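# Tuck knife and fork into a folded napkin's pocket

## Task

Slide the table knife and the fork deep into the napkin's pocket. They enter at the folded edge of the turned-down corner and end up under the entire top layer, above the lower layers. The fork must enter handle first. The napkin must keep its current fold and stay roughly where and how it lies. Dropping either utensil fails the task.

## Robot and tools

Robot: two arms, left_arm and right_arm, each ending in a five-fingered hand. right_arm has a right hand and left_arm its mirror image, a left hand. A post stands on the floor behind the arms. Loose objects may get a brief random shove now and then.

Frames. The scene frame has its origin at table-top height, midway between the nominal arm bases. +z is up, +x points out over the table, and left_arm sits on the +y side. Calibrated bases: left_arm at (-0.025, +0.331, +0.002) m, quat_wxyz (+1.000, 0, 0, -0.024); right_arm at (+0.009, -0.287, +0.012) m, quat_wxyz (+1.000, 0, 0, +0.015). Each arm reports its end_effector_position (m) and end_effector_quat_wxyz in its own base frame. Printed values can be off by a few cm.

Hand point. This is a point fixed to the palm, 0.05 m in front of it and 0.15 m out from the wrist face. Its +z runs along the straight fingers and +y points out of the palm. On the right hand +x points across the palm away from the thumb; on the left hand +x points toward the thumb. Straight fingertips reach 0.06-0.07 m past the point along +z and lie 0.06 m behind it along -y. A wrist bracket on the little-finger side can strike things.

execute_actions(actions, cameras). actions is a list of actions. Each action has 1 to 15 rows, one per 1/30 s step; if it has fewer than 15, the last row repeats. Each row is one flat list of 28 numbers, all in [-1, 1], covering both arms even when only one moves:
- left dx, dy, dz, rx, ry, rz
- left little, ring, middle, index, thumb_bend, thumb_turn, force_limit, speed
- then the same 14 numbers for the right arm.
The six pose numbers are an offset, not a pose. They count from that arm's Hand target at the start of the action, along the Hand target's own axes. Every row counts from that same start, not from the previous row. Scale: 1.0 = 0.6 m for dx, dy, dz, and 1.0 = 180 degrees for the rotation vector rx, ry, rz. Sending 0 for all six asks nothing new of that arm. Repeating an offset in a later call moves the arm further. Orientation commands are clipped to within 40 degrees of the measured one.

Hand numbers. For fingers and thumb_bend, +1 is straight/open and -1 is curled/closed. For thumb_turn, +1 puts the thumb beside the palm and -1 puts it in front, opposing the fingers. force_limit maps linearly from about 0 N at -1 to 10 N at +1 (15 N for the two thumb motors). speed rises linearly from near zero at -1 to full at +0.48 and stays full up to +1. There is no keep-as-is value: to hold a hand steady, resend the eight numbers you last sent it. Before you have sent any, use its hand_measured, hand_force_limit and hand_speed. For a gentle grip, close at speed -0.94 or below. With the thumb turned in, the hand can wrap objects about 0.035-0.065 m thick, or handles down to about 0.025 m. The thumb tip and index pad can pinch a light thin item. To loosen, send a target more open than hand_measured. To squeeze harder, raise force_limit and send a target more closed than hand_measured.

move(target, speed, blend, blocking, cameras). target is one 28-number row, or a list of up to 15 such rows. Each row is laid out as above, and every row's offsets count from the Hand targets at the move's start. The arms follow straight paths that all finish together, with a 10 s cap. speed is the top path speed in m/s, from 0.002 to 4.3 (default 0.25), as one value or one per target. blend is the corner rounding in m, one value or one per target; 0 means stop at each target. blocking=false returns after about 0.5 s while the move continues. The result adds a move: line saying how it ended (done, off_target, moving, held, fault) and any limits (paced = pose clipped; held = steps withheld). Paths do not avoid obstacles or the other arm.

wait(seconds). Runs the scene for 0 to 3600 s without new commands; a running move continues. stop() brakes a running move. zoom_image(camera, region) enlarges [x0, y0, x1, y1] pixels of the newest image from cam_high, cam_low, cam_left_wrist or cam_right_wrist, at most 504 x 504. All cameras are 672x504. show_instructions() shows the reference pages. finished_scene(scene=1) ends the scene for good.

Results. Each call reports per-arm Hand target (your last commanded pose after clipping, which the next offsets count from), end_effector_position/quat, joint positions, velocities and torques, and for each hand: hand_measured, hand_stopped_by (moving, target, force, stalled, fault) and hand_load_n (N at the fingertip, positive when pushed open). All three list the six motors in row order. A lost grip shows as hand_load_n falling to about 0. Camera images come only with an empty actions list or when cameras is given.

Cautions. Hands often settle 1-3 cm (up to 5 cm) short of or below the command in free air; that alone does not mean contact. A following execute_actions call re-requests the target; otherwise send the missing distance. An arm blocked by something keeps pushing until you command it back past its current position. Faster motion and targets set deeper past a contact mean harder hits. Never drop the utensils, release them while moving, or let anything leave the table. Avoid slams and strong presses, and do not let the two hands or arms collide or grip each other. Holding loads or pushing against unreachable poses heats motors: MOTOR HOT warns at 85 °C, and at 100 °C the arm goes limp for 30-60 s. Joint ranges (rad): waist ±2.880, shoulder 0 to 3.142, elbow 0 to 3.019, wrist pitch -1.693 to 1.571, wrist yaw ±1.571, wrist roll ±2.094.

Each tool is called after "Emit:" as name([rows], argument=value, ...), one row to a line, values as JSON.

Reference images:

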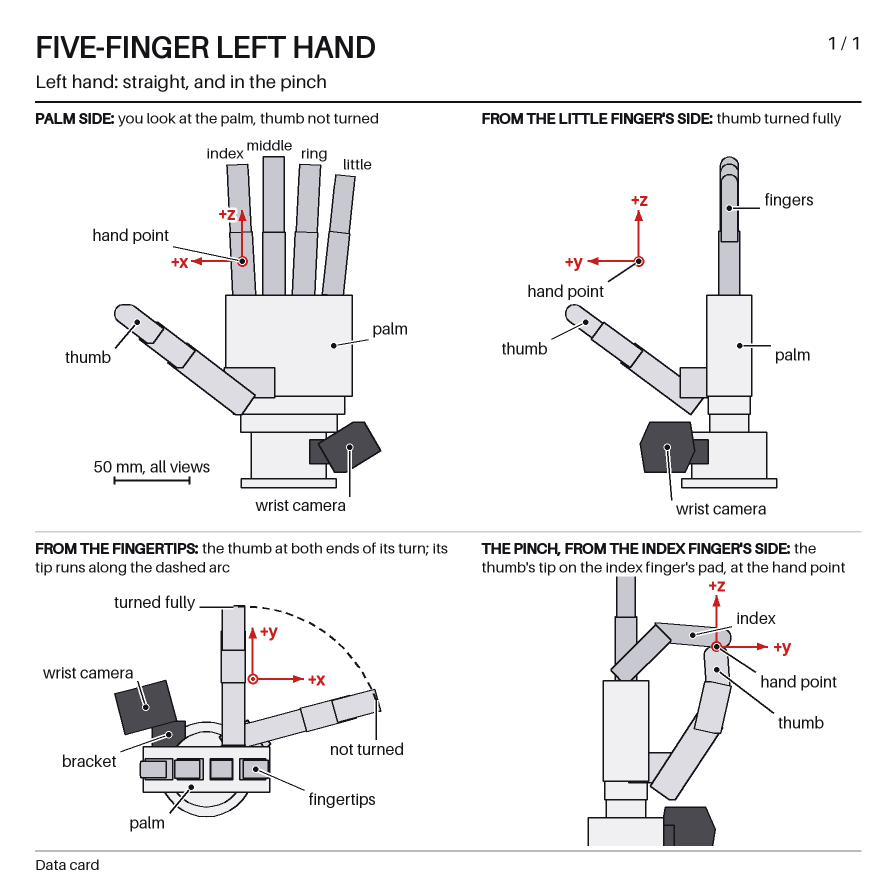

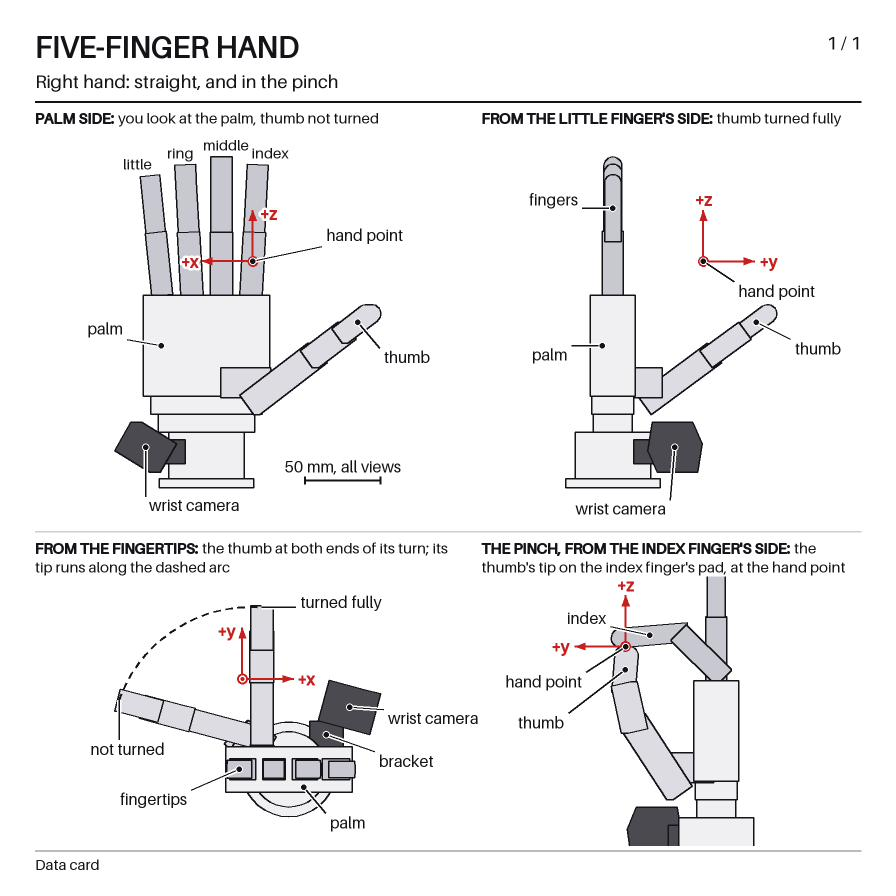

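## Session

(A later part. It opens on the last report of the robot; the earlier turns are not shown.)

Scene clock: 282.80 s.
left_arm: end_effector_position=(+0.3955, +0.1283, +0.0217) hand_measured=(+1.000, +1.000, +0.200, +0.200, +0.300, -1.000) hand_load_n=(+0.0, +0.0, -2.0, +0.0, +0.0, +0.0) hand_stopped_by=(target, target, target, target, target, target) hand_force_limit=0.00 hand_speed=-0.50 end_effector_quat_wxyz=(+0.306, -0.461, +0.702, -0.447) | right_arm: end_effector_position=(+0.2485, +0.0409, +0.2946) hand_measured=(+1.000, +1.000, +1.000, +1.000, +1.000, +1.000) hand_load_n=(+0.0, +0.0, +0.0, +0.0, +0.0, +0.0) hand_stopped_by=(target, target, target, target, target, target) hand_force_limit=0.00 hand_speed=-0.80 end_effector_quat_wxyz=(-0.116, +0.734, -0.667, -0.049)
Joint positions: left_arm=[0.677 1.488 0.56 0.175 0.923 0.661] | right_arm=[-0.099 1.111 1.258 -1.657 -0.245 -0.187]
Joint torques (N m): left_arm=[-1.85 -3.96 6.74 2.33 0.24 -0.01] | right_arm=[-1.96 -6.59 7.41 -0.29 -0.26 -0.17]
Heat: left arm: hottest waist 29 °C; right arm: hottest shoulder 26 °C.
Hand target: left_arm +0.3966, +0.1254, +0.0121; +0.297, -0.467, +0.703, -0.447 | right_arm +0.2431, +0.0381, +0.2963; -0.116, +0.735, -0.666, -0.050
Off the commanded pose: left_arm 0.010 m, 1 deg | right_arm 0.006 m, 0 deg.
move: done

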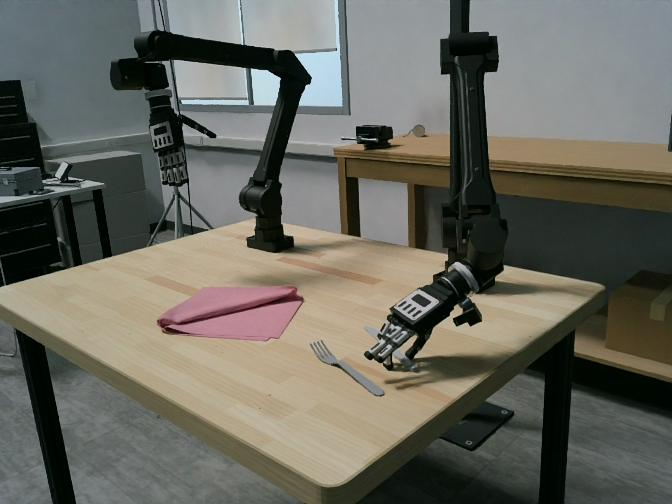

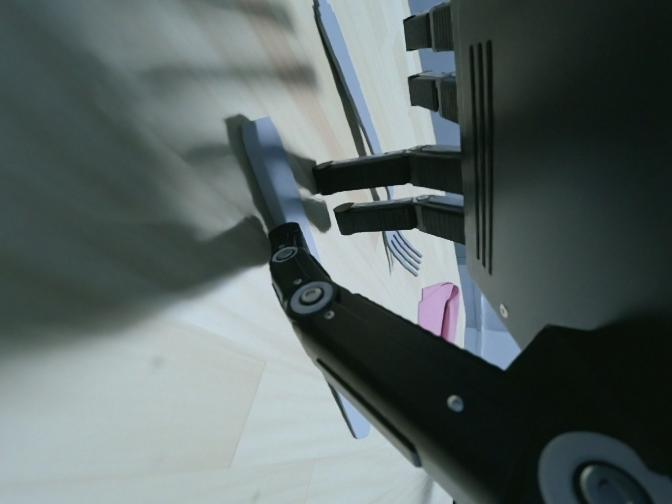

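Emit:
move(target=[0, -0.0106, -0.0049, 0, 0, 0, 1, 1, 0.2, 0.2, 0.3, -1, 0.0, -0.5, 0, 0, 0, 0, 0, 0, 1, 1, 1, 1, 1, 1, 0.0, -0.8], cameras=[], speed=0.05)

Emit:
move(target=[0, 0, 0, 0, 0, 0, 1, 1, -0.15, -0.15, 0.3, -1, -0.4, -0.9, 0, 0, 0, 0, 0, 0, 1, 1, 1, 1, 1, 1, 0.0, -0.8], cameras=["cam_low", "cam_left_wrist"], speed=0.05)

Emit:
zoom_image(camera="cam_left_wrist", region=[200, 60, 440, 300])

Emit:
zoom_image(camera="cam_low", region=[360, 300, 440, 390])

Scene clock: 300.57 s.
left_arm: end_effector_position=(+0.3955, +0.1283, +0.0216) hand_measured=(+1.000, +1.000, +0.200, +0.200, +0.300, -1.000) hand_load_n=(+0.0, +0.0, -1.5, +0.0, +0.0, +0.0) hand_stopped_by=(target, target, target, target, target, target) hand_force_limit=0.00 hand_speed=-0.50 end_effector_quat_wxyz=(+0.306, -0.462, +0.702, -0.447) | right_arm: end_effector_position=(+0.2485, +0.0409, +0.2946) hand_measured=(+1.000, +1.000, +1.000, +1.000, +1.000, +1.000) hand_load_n=(+0.0, +0.0, +0.0, +0.0, +0.0, +0.0) hand_stopped_by=(target, target, target, target, target, target) hand_force_limit=0.00 hand_speed=-0.80 end_effector_quat_wxyz=(-0.116, +0.734, -0.667, -0.049)
Joint positions: left_arm=[0.677 1.488 0.56 0.175 0.923 0.66] | right_arm=[-0.099 1.111 1.258 -1.657 -0.245 -0.187]
Joint torques (N m): left_arm=[-2.02 -5.42 7.24 1.24 0.24 -0.05] | right_arm=[-2.26 -6.53 7.5 -0.23 -0.27 -0.15]
Heat: left arm: hottest elbow 29 °C; right arm: hottest shoulder 26 °C.
Hand target: left_arm +0.3966, +0.1253, +0.0191; +0.297, -0.467, +0.703, -0.447 | right_arm +0.2431, +0.0381, +0.2963; -0.116, +0.735, -0.666, -0.050
Off the commanded pose: left_arm 0.004 m, 1 deg | right_arm 0.006 m, 0 deg.
move: done

Scene clock: 302.10 s.
left_arm: end_effector_position=(+0.3956, +0.1283, +0.0218) hand_measured=(+1.000, +1.000, +0.164, -0.150, +0.300, -1.000) hand_load_n=(+0.0, +0.0, +1.5, +0.0, +0.0, +0.0) hand_stopped_by=(target, target, force, target, target, target) hand_force_limit=-0.40 hand_speed=-0.90 end_effector_quat_wxyz=(+0.306, -0.461, +0.702, -0.447) | right_arm: end_effector_position=(+0.2485, +0.0409, +0.2946) hand_measured=(+1.000, +1.000, +1.000, +1.000, +1.000, +1.000) hand_load_n=(+0.0, +0.0, +0.0, +0.0, +0.0, +0.0) hand_stopped_by=(target, target, target, target, target, target) hand_force_limit=0.00 hand_speed=-0.80 end_effector_quat_wxyz=(-0.116, +0.734, -0.667, -0.049)
Joint positions: left_arm=[0.677 1.488 0.56 0.175 0.923 0.66] | right_arm=[-0.099 1.111 1.258 -1.657 -0.245 -0.187]
Joint torques (N m): left_arm=[-2.02 -5.25 7.28 1.24 0.26 -0.05] | right_arm=[-2.08 -6.24 7.31 -0.25 -0.26 -0.16]
Heat: left arm: hottest elbow 29 °C; right arm: hottest shoulder 26 °C.
Hand target: left_arm +0.3966, +0.1255, +0.0191; +0.297, -0.467, +0.703, -0.447 | right_arm +0.2431, +0.0381, +0.2963; -0.116, +0.735, -0.666, -0.050
Off the commanded pose: left_arm 0.004 m, 1 deg | right_arm 0.006 m, 0 deg.
move: done

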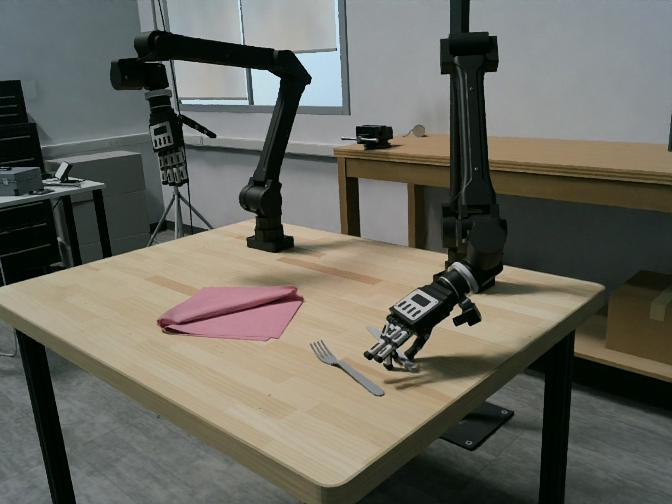

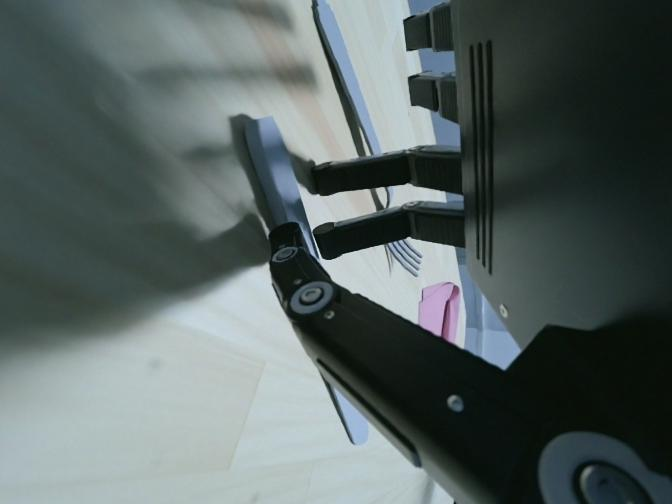

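Scaled by 2.100.

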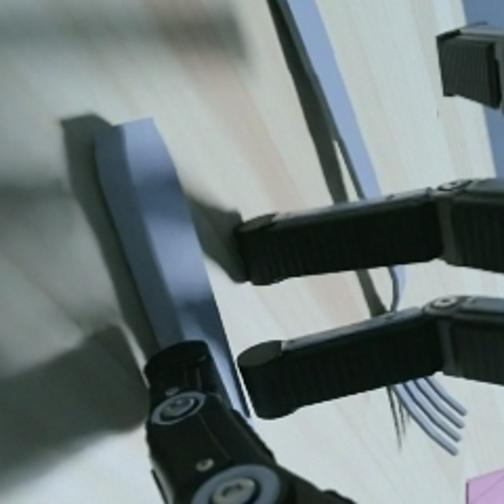

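Scaled by 5.600.

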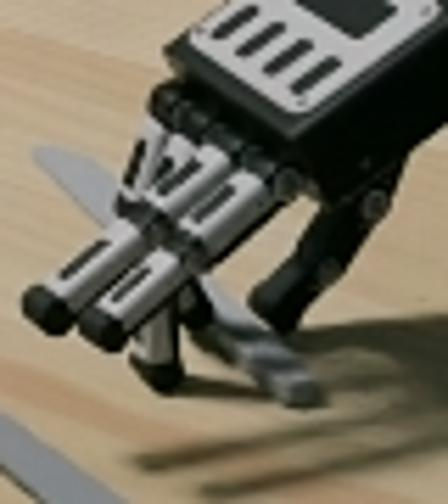

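Emit:
move(target=[0, -0.0091, -0.0042, 0, 0, 0, 1, 1, 0.164, -0.15, 0.3, -1, -0.4, -0.9, 0, 0, 0, 0, 0, 0, 1, 1, 1, 1, 1, 1, 0.0, -0.8], cameras=[], speed=0.05)

Emit:
move(target=[0, 0, 0, 0, 0, 0, 1, 1, -0.2, -0.15, 0.3, -1, -0.4, -0.9, 0, 0, 0, 0, 0, 0, 1, 1, 1, 1, 1, 1, 0.0, -0.8], cameras=["cam_low", "cam_left_wrist"], speed=0.05)

Emit:
zoom_image(camera="cam_left_wrist", region=[200, 60, 440, 300])

Emit:
zoom_image(camera="cam_low", region=[360, 300, 440, 390])

Scene clock: 308.83 s.
left_arm: end_effector_position=(+0.3934, +0.1271, +0.0226) hand_measured=(+1.000, +1.000, +0.164, -0.150, +0.300, -1.000) hand_load_n=(+0.0, +0.0, +0.5, +0.0, +0.0, +0.0) hand_stopped_by=(target, target, target, target, target, target) hand_force_limit=-0.40 hand_speed=-0.90 end_effector_quat_wxyz=(+0.302, -0.465, +0.702, -0.446) | right_arm: end_effector_position=(+0.2485, +0.0409, +0.2946) hand_measured=(+1.000, +1.000, +1.000, +1.000, +1.000, +1.000) hand_load_n=(+0.0, +0.0, +0.0, +0.0, +0.0, +0.0) hand_stopped_by=(target, target, target, target, target, target) hand_force_limit=0.00 hand_speed=-0.80 end_effector_quat_wxyz=(-0.116, +0.734, -0.667, -0.049)
Joint positions: left_arm=[0.677 1.479 0.56 0.155 0.92 0.66] | right_arm=[-0.099 1.111 1.258 -1.657 -0.245 -0.187]
Joint torques (N m): left_arm=[-1.96 -5.89 7.75 1.09 0.38 -0.05] | right_arm=[-1.9 -6.65 7.43 -0.27 -0.25 -0.14]
Heat: left arm: hottest elbow 29 °C; right arm: hottest shoulder 26 °C.
Hand target: left_arm +0.3966, +0.1255, +0.0251; +0.297, -0.467, +0.703, -0.447 | right_arm +0.2431, +0.0381, +0.2963; -0.116, +0.735, -0.666, -0.050
Off the commanded pose: left_arm 0.004 m, 1 deg | right_arm 0.006 m, 0 deg.
move: done

Scene clock: 310.17 s.
left_arm: end_effector_position=(+0.3931, +0.1262, +0.0226) hand_measured=(+1.000, +1.000, -0.132, -0.150, +0.300, -1.000) hand_load_n=(+0.0, +0.0, +3.5, +0.0, +2.0, +1.0) hand_stopped_by=(target, target, force, target, target, target) hand_force_limit=-0.40 hand_speed=-0.90 end_effector_quat_wxyz=(+0.301, -0.466, +0.703, -0.446) | right_arm: end_effector_position=(+0.2485, +0.0409, +0.2946) hand_measured=(+1.000, +1.000, +1.000, +1.000, +1.000, +1.000) hand_load_n=(+0.0, +0.0, +0.0, +0.0, +0.0, +0.0) hand_stopped_by=(target, target, target, target, target, target) hand_force_limit=0.00 hand_speed=-0.80 end_effector_quat_wxyz=(-0.116, +0.734, -0.667, -0.049)
Joint positions: left_arm=[0.675 1.477 0.56 0.15 0.918 0.66] | right_arm=[-0.099 1.111 1.258 -1.657 -0.245 -0.187]
Joint torques (N m): left_arm=[-1.79 -5.83 7.75 1.29 0.44 -0.05] | right_arm=[-2.2 -6.95 7.39 -0.28 -0.25 -0.19]
Heat: left arm: hottest elbow 29 °C; right arm: hottest shoulder 26 °C.
Hand target: left_arm +0.3966, +0.1254, +0.0251; +0.297, -0.467, +0.703, -0.447 | right_arm +0.2431, +0.0381, +0.2963; -0.116, +0.735, -0.666, -0.050
Off the commanded pose: left_arm 0.004 m, 0 deg | right_arm 0.006 m, 0 deg.
move: done

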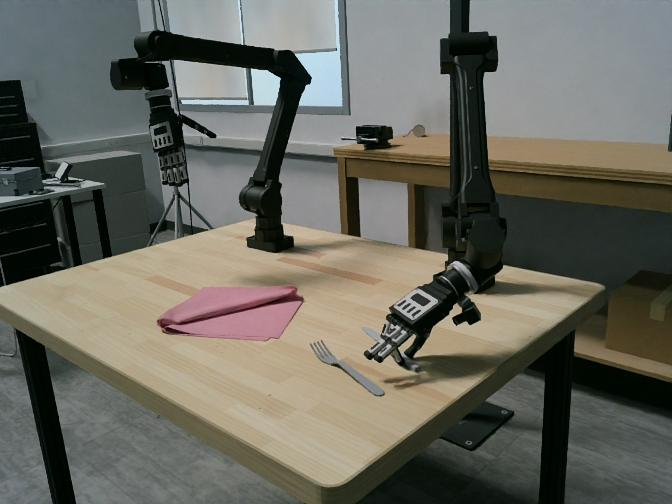

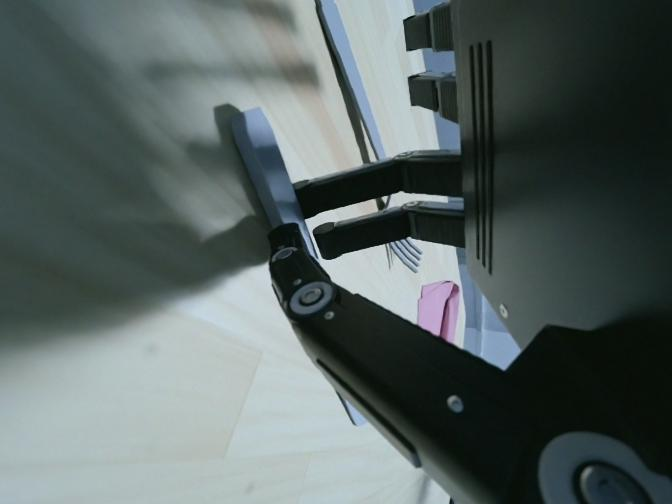

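Scaled by 2.100.

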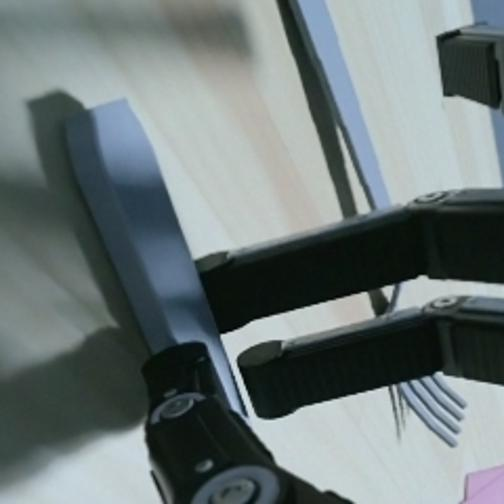

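Scaled by 5.600.

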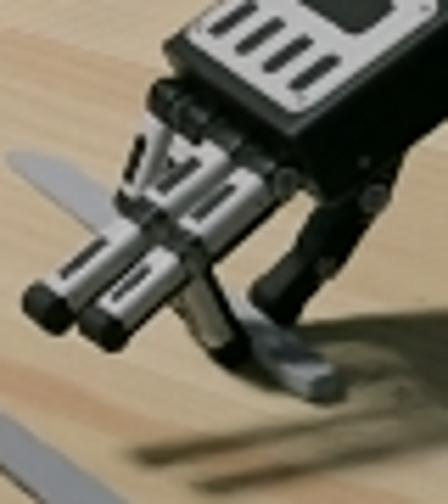

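Emit:
move(target=[0, 0, 0, 0, 0, 0, 1, 1, -0.25, -0.35, 0.3, -1, -0.1, -0.9, 0, 0, 0, 0, 0, 0, 1, 1, 1, 1, 1, 1, 0.0, -0.8], cameras=["cam_low", "cam_left_wrist"], speed=0.05)

Emit:
zoom_image(camera="cam_left_wrist", region=[200, 60, 440, 300])

Emit:
zoom_image(camera="cam_low", region=[360, 300, 440, 390])

Scene clock: 315.40 s.
left_arm: end_effector_position=(+0.3930, +0.1261, +0.0225) hand_measured=(+1.000, +1.000, -0.140, -0.350, +0.300, -1.000) hand_load_n=(+0.0, +0.0, +5.5, +0.0, +3.0, +1.5) hand_stopped_by=(target, target, force, target, target, target) hand_force_limit=-0.10 hand_speed=-0.90 end_effector_quat_wxyz=(+0.300, -0.466, +0.703, -0.446) | right_arm: end_effector_position=(+0.2485, +0.0409, +0.2946) hand_measured=(+1.000, +1.000, +1.000, +1.000, +1.000, +1.000) hand_load_n=(+0.0, +0.0, +0.0, +0.5, +0.0, +0.0) hand_stopped_by=(target, target, target, target, target, target) hand_force_limit=0.00 hand_speed=-0.80 end_effector_quat_wxyz=(-0.116, +0.734, -0.667, -0.049)
Joint positions: left_arm=[0.675 1.477 0.56 0.15 0.918 0.66] | right_arm=[-0.099 1.111 1.258 -1.657 -0.245 -0.187]
Joint torques (N m): left_arm=[-1.85 -5.89 7.73 1.35 0.43 -0.05] | right_arm=[-2.14 -6.83 7.42 -0.1 -0.26 -0.18]
Heat: left arm: hottest elbow 29 °C; right arm: hottest shoulder 26 °C.
Hand target: left_arm +0.3966, +0.1254, +0.0251; +0.298, -0.467, +0.703, -0.447 | right_arm +0.2431, +0.0381, +0.2963; -0.116, +0.735, -0.666, -0.050
Off the commanded pose: left_arm 0.005 m, 0 deg | right_arm 0.006 m, 0 deg.
move: done

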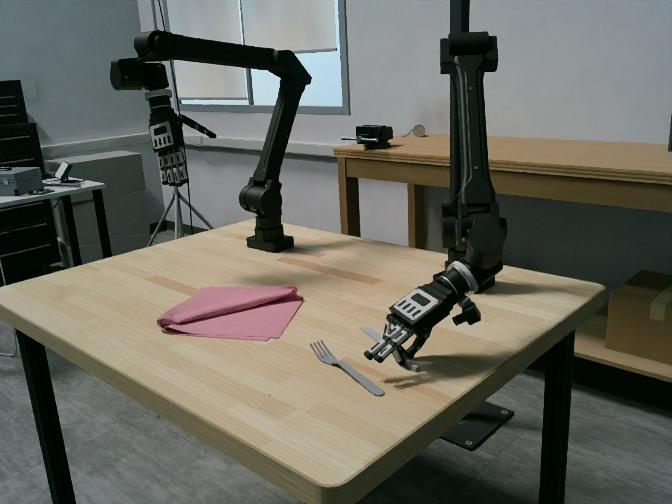

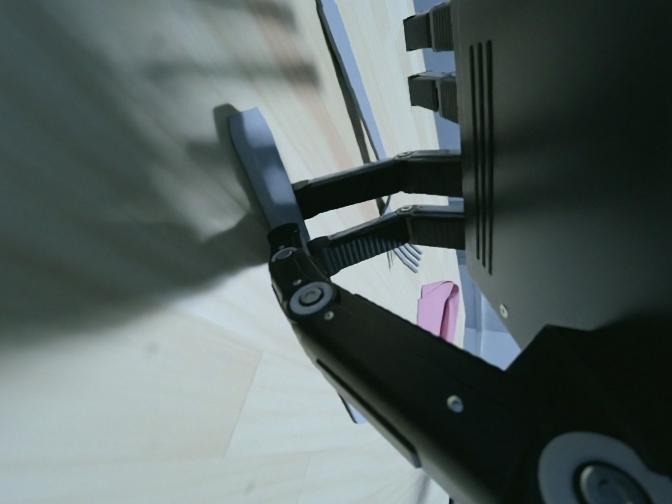

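Scaled by 2.100.

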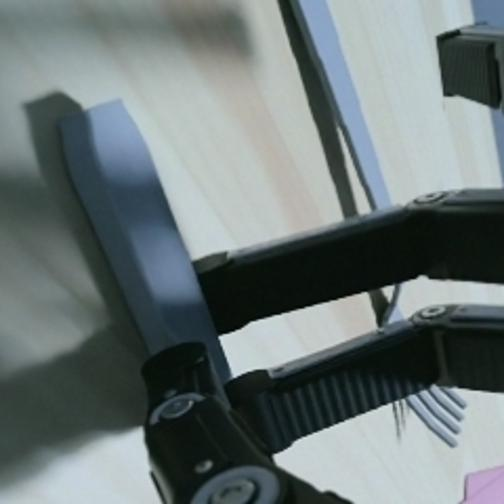

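Scaled by 5.600.

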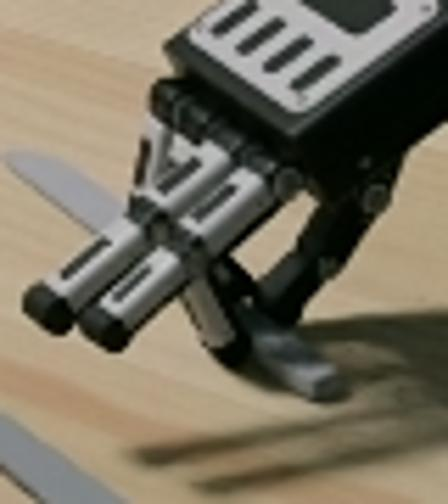

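Emit:
move([
  [0, 0, 0, 0, 0, 0, 1, 1, 0.15, 0.2, 0.3, -1, -0.1, -0.6, 0, 0, 0, 0, 0, 0, 1, 1, 1, 1, 1, 1, 0.0, -0.8],
  [0, -0.0151, -0.007, 0, 0, 0, 1, 1, 0.15, 0.2, 0.3, -1, -0.1, -0.6, 0, 0, 0, 0, 0, 0, 1, 1, 1, 1, 1, 1, 0.0, -0.8],
  [0, -0.0151, -0.007, 0, 0, 0.0667, 1, 1, 0.15, 0.2, 0.3, -1, -0.1, -0.6, 0, 0, 0, 0, 0, 0, 1, 1, 1, 1, 1, 1, 0.0, -0.8],
], cameras=["cam_low", "cam_left_wrist"], speed=0.05)

Emit:
zoom_image(camera="cam_left_wrist", region=[200, 60, 440, 300])

Emit:
zoom_image(camera="cam_low", region=[360, 300, 440, 390])

Scene clock: 329.80 s.
left_arm: end_effector_position=(+0.3976, +0.1294, +0.0361) hand_measured=(+1.000, +1.000, +0.150, +0.200, +0.300, -1.000) hand_load_n=(+0.0, +0.0, +0.0, +0.0, +0.0, +0.0) hand_stopped_by=(target, target, target, target, target, target) hand_force_limit=-0.10 hand_speed=-0.60 end_effector_quat_wxyz=(+0.342, -0.399, +0.742, -0.416) | right_arm: end_effector_position=(+0.2485, +0.0409, +0.2946) hand_measured=(+1.000, +1.000, +1.000, +1.000, +1.000, +1.000) hand_load_n=(+0.0, +0.0, +0.0, -0.5, -0.5, +0.0) hand_stopped_by=(target, target, target, target, target, target) hand_force_limit=0.00 hand_speed=-0.80 end_effector_quat_wxyz=(-0.116, +0.734, -0.667, -0.049)
Joint positions: left_arm=[0.652 1.415 0.56 0.113 0.9 0.818] | right_arm=[-0.099 1.111 1.258 -1.657 -0.245 -0.187]
Joint torques (N m): left_arm=[-2.08 -5.71 6.58 1.78 0.39 0.21] | right_arm=[-1.55 -6.83 7.27 -0.21 -0.28 -0.14]
Heat: left arm: hottest elbow 29 °C; right arm: hottest shoulder 26 °C.
Hand target: left_arm +0.3967, +0.1254, +0.0351; +0.343, -0.391, +0.748, -0.413 | right_arm +0.2431, +0.0381, +0.2963; -0.116, +0.735, -0.666, -0.050
Off the commanded pose: left_arm 0.004 m, 1 deg | right_arm 0.006 m, 0 deg.
move: done

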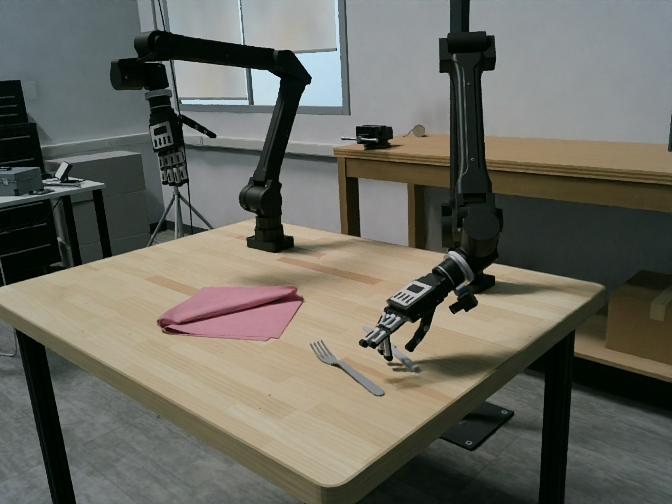

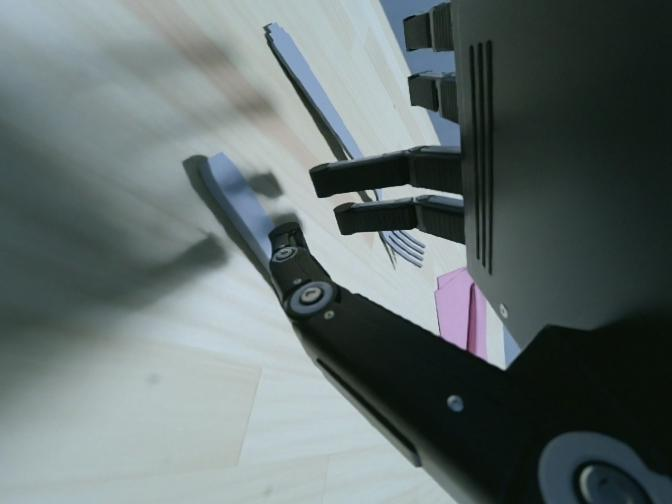

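Scaled by 2.100.

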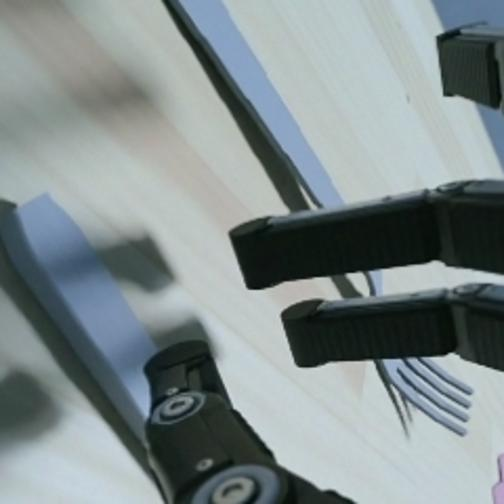

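Scaled by 5.600.

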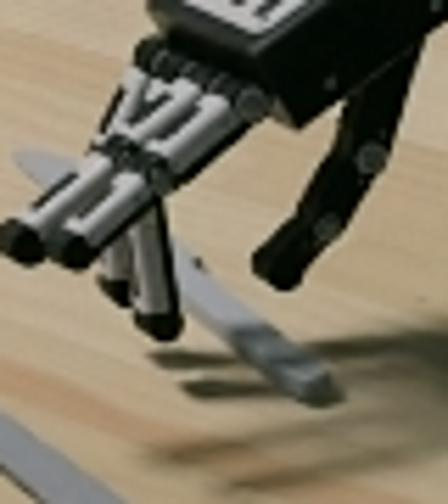

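Emit:
move(target=[0.0036, 0.0170, 0.0045, 0, 0, 0.0333, 1, 1, 0.15, 0.2, 0.3, -1, -0.1, -0.6, 0, 0, 0, 0, 0, 0, 1, 1, 1, 1, 1, 1, 0.0, -0.8], cameras=["cam_low", "cam_left_wrist"], speed=0.05)

Emit:
zoom_image(camera="cam_left_wrist", region=[200, 60, 440, 300])

Emit:
zoom_image(camera="cam_low", region=[360, 300, 440, 390])

Scene clock: 343.57 s.
left_arm: end_effector_position=(+0.3940, +0.1288, +0.0275) hand_measured=(+1.000, +1.000, +0.150, +0.200, +0.300, -1.000) hand_load_n=(+0.0, +0.0, +0.0, +0.0, +0.0, +0.0) hand_stopped_by=(target, target, target, target, target, target) hand_force_limit=-0.10 hand_speed=-0.60 end_effector_quat_wxyz=(+0.361, -0.361, +0.762, -0.398) | right_arm: end_effector_position=(+0.2485, +0.0409, +0.2946) hand_measured=(+1.000, +1.000, +1.000, +1.000, +1.000, +1.000) hand_load_n=(+0.0, +0.0, +0.0, +0.0, +0.0, +0.0) hand_stopped_by=(target, target, target, target, target, target) hand_force_limit=0.00 hand_speed=-0.80 end_effector_quat_wxyz=(-0.116, +0.734, -0.667, -0.049)
Joint positions: left_arm=[0.645 1.415 0.533 0.14 0.895 0.916] | right_arm=[-0.099 1.111 1.258 -1.657 -0.245 -0.187]
Joint torques (N m): left_arm=[-1.79 -4.95 6.43 2.48 0.4 0.22] | right_arm=[-1.44 -6.71 7.35 -0.28 -0.27 -0.15]
Heat: left arm: hottest waist 28 °C; right arm: hottest shoulder 26 °C.
Hand target: left_arm +0.3947, +0.1261, +0.0244; +0.364, -0.351, +0.767, -0.395 | right_arm +0.2431, +0.0381, +0.2963; -0.116, +0.735, -0.666, -0.050
Off the commanded pose: left_arm 0.004 m, 1 deg | right_arm 0.006 m, 0 deg.
move: done

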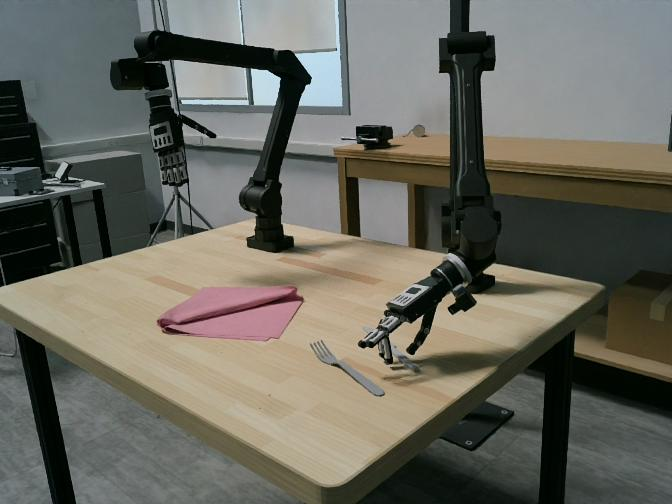

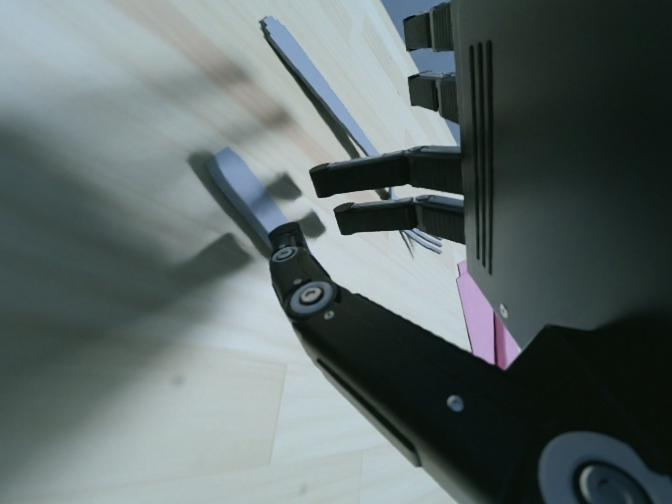

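Scaled by 2.100.

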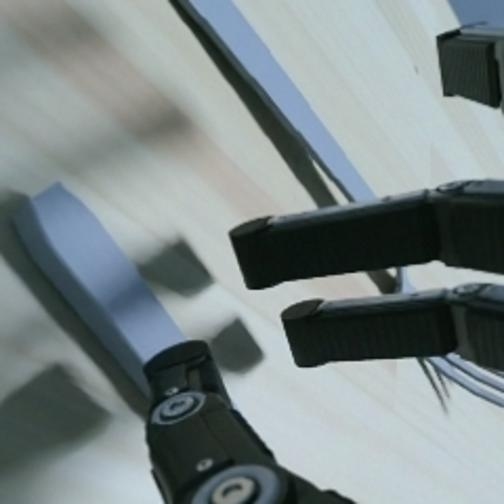

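Scaled by 5.600.

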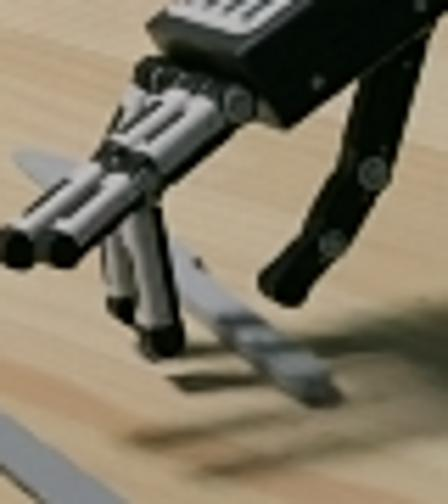

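Emit:
move(target=[0.0033, 0.0101, 0.0049, 0, 0, 0, 1, 1, 0.15, 0.2, 0.3, -1, -0.1, -0.6, 0, 0, 0, 0, 0, 0, 1, 1, 1, 1, 1, 1, 0.0, -0.8], cameras=["cam_low", "cam_left_wrist"], speed=0.04)

Emit:
zoom_image(camera="cam_left_wrist", region=[200, 60, 440, 300])

Emit:
zoom_image(camera="cam_low", region=[360, 300, 440, 390])

Scene clock: 349.30 s.
left_arm: end_effector_position=(+0.3946, +0.1293, +0.0238) hand_measured=(+1.000, +1.000, +0.150, +0.200, +0.300, -1.000) hand_load_n=(+0.0, -0.5, +0.0, +0.0, +0.0, +0.0) hand_stopped_by=(target, target, target, target, target, target) hand_force_limit=-0.10 hand_speed=-0.60 end_effector_quat_wxyz=(+0.365, -0.358, +0.762, -0.397) | right_arm: end_effector_position=(+0.2485, +0.0409, +0.2946) hand_measured=(+1.000, +1.000, +1.000, +1.000, +1.000, +1.000) hand_load_n=(+0.0, +0.0, +0.0, +0.0, +0.0, +0.0) hand_stopped_by=(target, target, target, target, target, target) hand_force_limit=0.00 hand_speed=-0.80 end_effector_quat_wxyz=(-0.116, +0.734, -0.667, -0.049)
Joint positions: left_arm=[0.645 1.428 0.526 0.168 0.895 0.917] | right_arm=[-0.099 1.111 1.258 -1.657 -0.245 -0.187]
Joint torques (N m): left_arm=[-1.96 -4.31 6.35 2.51 0.4 0.21] | right_arm=[-1.79 -6.48 7.27 -0.21 -0.25 -0.15]
Heat: left arm: hottest waist 28 °C; right arm: hottest shoulder 26 °C.
Hand target: left_arm +0.3948, +0.1262, +0.0175; +0.364, -0.351, +0.767, -0.395 | right_arm +0.2431, +0.0381, +0.2963; -0.116, +0.735, -0.666, -0.050
Off the commanded pose: left_arm 0.007 m, 1 deg | right_arm 0.006 m, 0 deg.
move: done

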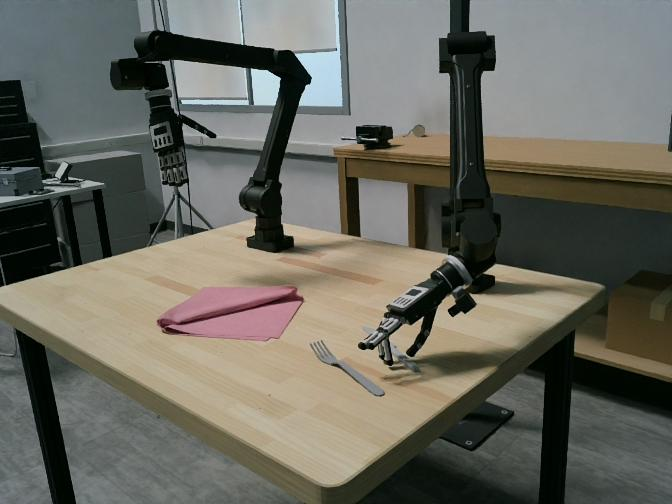

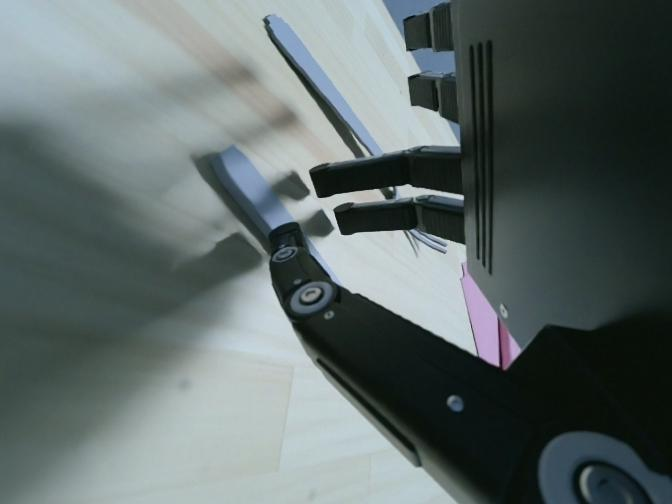

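Scaled by 2.100.

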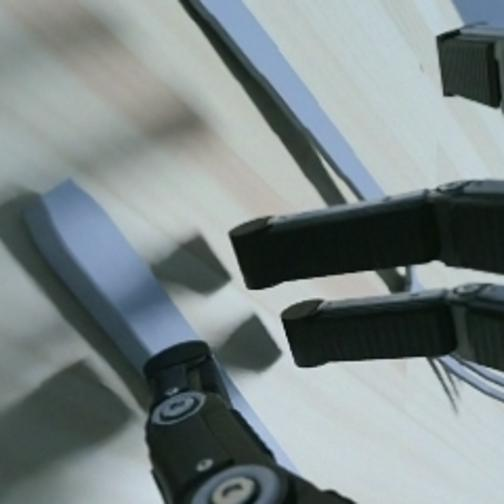

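Scaled by 5.600.

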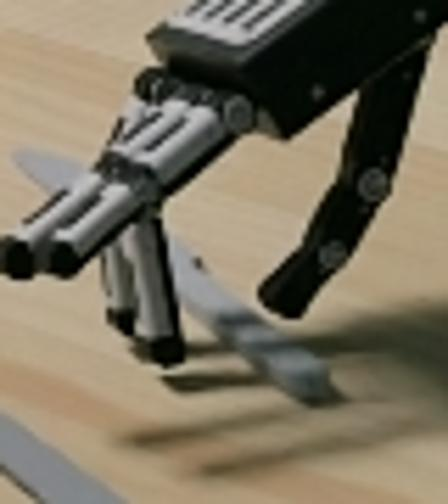

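Emit:
move(target=[0, 0, 0, 0, 0, 0, 1, 1, -0.2, -0.2, 0.3, -1, -0.3, -0.85, 0, 0, 0, 0, 0, 0, 1, 1, 1, 1, 1, 1, 0.0, -0.8], cameras=["cam_low", "cam_left_wrist"], speed=0.05)

Emit:
zoom_image(camera="cam_left_wrist", region=[200, 60, 440, 300])

Emit:
zoom_image(camera="cam_low", region=[360, 300, 440, 390])

Scene clock: 353.97 s.
left_arm: end_effector_position=(+0.3946, +0.1293, +0.0238) hand_measured=(+1.000, +1.000, -0.200, -0.200, +0.300, -1.000) hand_load_n=(+0.0, +0.0, +0.0, +0.0, +0.0, +0.0) hand_stopped_by=(target, target, target, target, target, target) hand_force_limit=-0.30 hand_speed=-0.85 end_effector_quat_wxyz=(+0.365, -0.358, +0.762, -0.397) | right_arm: end_effector_position=(+0.2485, +0.0409, +0.2946) hand_measured=(+1.000, +1.000, +1.000, +1.000, +1.000, +1.000) hand_load_n=(+0.0, +0.0, +0.0, +0.0, +0.0, +0.0) hand_stopped_by=(target, target, target, target, target, target) hand_force_limit=0.00 hand_speed=-0.80 end_effector_quat_wxyz=(-0.116, +0.734, -0.667, -0.049)
Joint positions: left_arm=[0.645 1.428 0.526 0.168 0.895 0.917] | right_arm=[-0.099 1.111 1.258 -1.657 -0.245 -0.187]
Joint torques (N m): left_arm=[-2.02 -4.13 6.35 2.48 0.4 0.21] | right_arm=[-1.67 -6.83 7.45 -0.28 -0.27 -0.14]
Heat: left arm: hottest waist 28 °C; right arm: hottest shoulder 26 °C.
Hand target: left_arm +0.3948, +0.1262, +0.0175; +0.364, -0.351, +0.767, -0.395 | right_arm +0.2431, +0.0381, +0.2963; -0.116, +0.735, -0.666, -0.050
Off the commanded pose: left_arm 0.007 m, 1 deg | right_arm 0.006 m, 0 deg.
move: done

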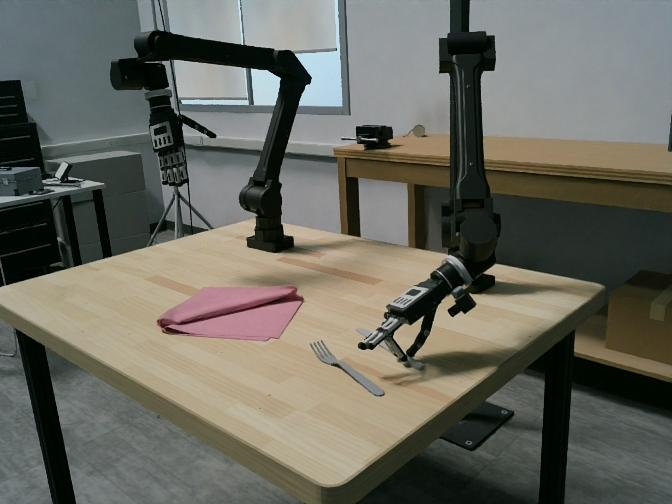

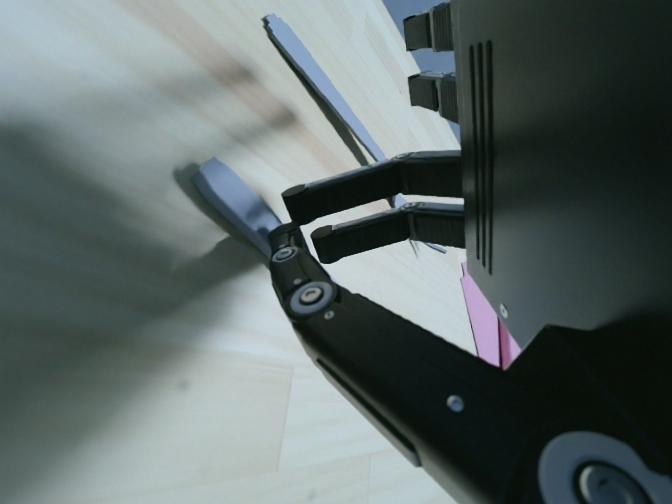

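Scaled by 2.100.

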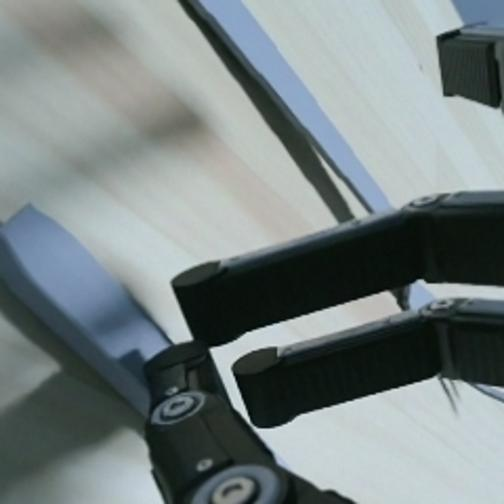

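Scaled by 5.600.

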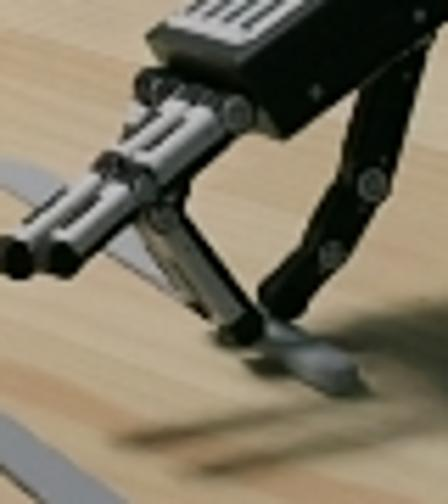

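Emit:
move([
  [-0.0056, -0.0172, -0.0085, 0, 0, 0, 1, 1, -0.2, -0.2, 0.3, -1, -0.3, -0.85, 0, 0, 0, 0, 0, 0, 1, 1, 1, 1, 1, 1, 0.0, -0.8],
  [-0.0056, -0.0172, -0.0085, 0, 0, 0, 1, 1, 0.15, 0.2, 0.5, -1, -0.3, -0.5, 0, 0, 0, 0, 0, 0, 1, 1, 1, 1, 1, 1, 0.0, -0.8],
], cameras=["cam_low", "cam_left_wrist"], speed=0.05)

Emit:
zoom_image(camera="cam_left_wrist", region=[160, 60, 440, 300])

Emit:
zoom_image(camera="cam_low", region=[360, 300, 440, 390])

Scene clock: 366.30 s.
left_arm: end_effector_position=(+0.3928, +0.1280, +0.0278) hand_measured=(+1.000, +1.000, +0.150, +0.200, +0.500, -1.000) hand_load_n=(+0.0, +0.0, +0.0, +0.0, +0.0, +0.0) hand_stopped_by=(target, target, target, target, target, target) hand_force_limit=-0.30 hand_speed=-0.50 end_effector_quat_wxyz=(+0.363, -0.359, +0.763, -0.397) | right_arm: end_effector_position=(+0.2485, +0.0409, +0.2946) hand_measured=(+1.000, +1.000, +1.000, +1.000, +1.000, +1.000) hand_load_n=(+0.0, +0.0, +0.5, +0.0, +0.0, +0.0) hand_stopped_by=(target, target, target, target, target, target) hand_force_limit=0.00 hand_speed=-0.80 end_effector_quat_wxyz=(-0.116, +0.734, -0.667, -0.049)
Joint positions: left_arm=[0.645 1.41 0.526 0.147 0.895 0.917] | right_arm=[-0.099 1.111 1.258 -1.657 -0.245 -0.187]
Joint torques (N m): left_arm=[-1.9 -5.54 7.45 1.36 0.4 0.2] | right_arm=[-1.96 -6.48 7.38 -0.18 -0.27 -0.15]
Heat: left arm: hottest waist 28 °C; right arm: hottest shoulder 26 °C.
Hand target: left_arm +0.3947, +0.1262, +0.0295; +0.364, -0.351, +0.767, -0.395 | right_arm +0.2431, +0.0381, +0.2963; -0.116, +0.735, -0.666, -0.050
Off the commanded pose: left_arm 0.003 m, 1 deg | right_arm 0.006 m, 0 deg.
move: done

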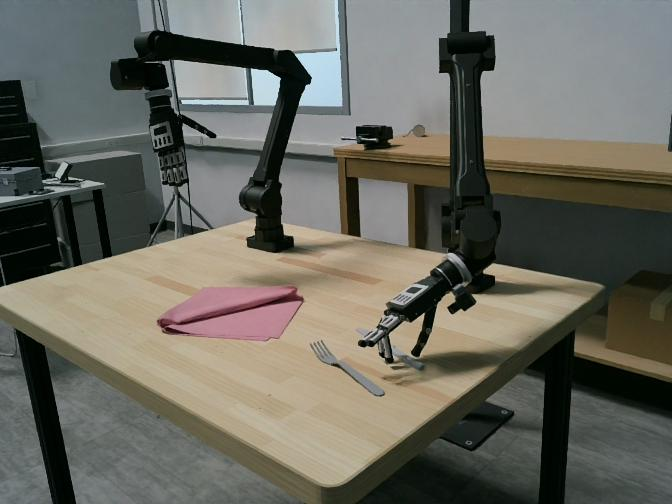

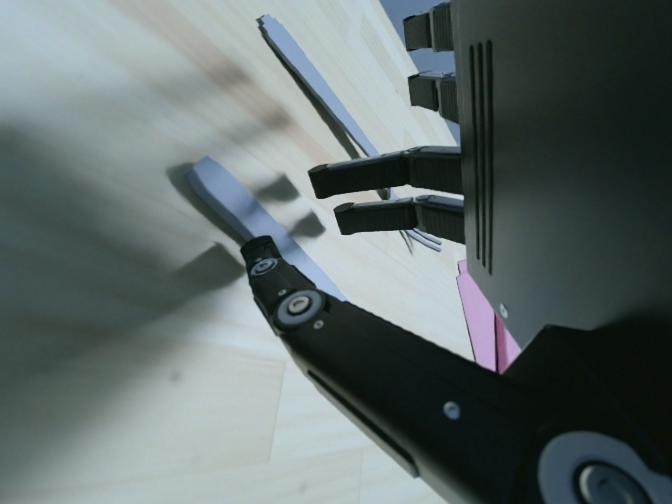

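Scaled by 1.800.

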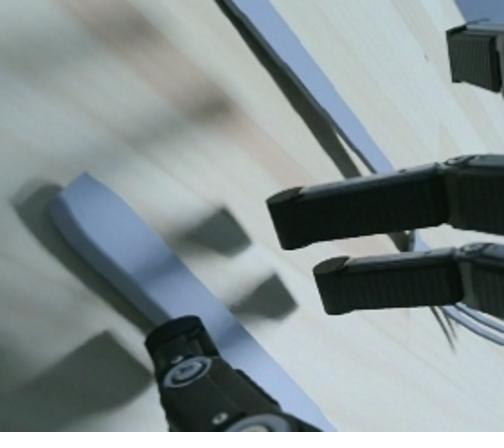

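Scaled by 5.600.

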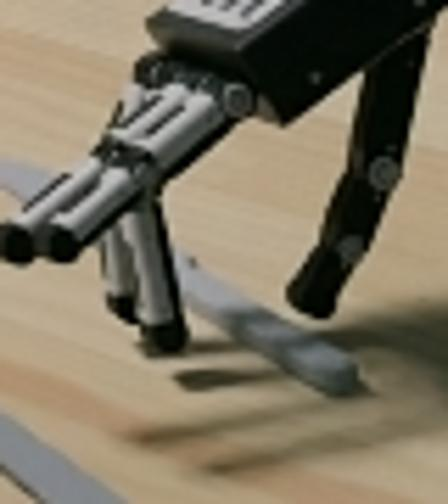

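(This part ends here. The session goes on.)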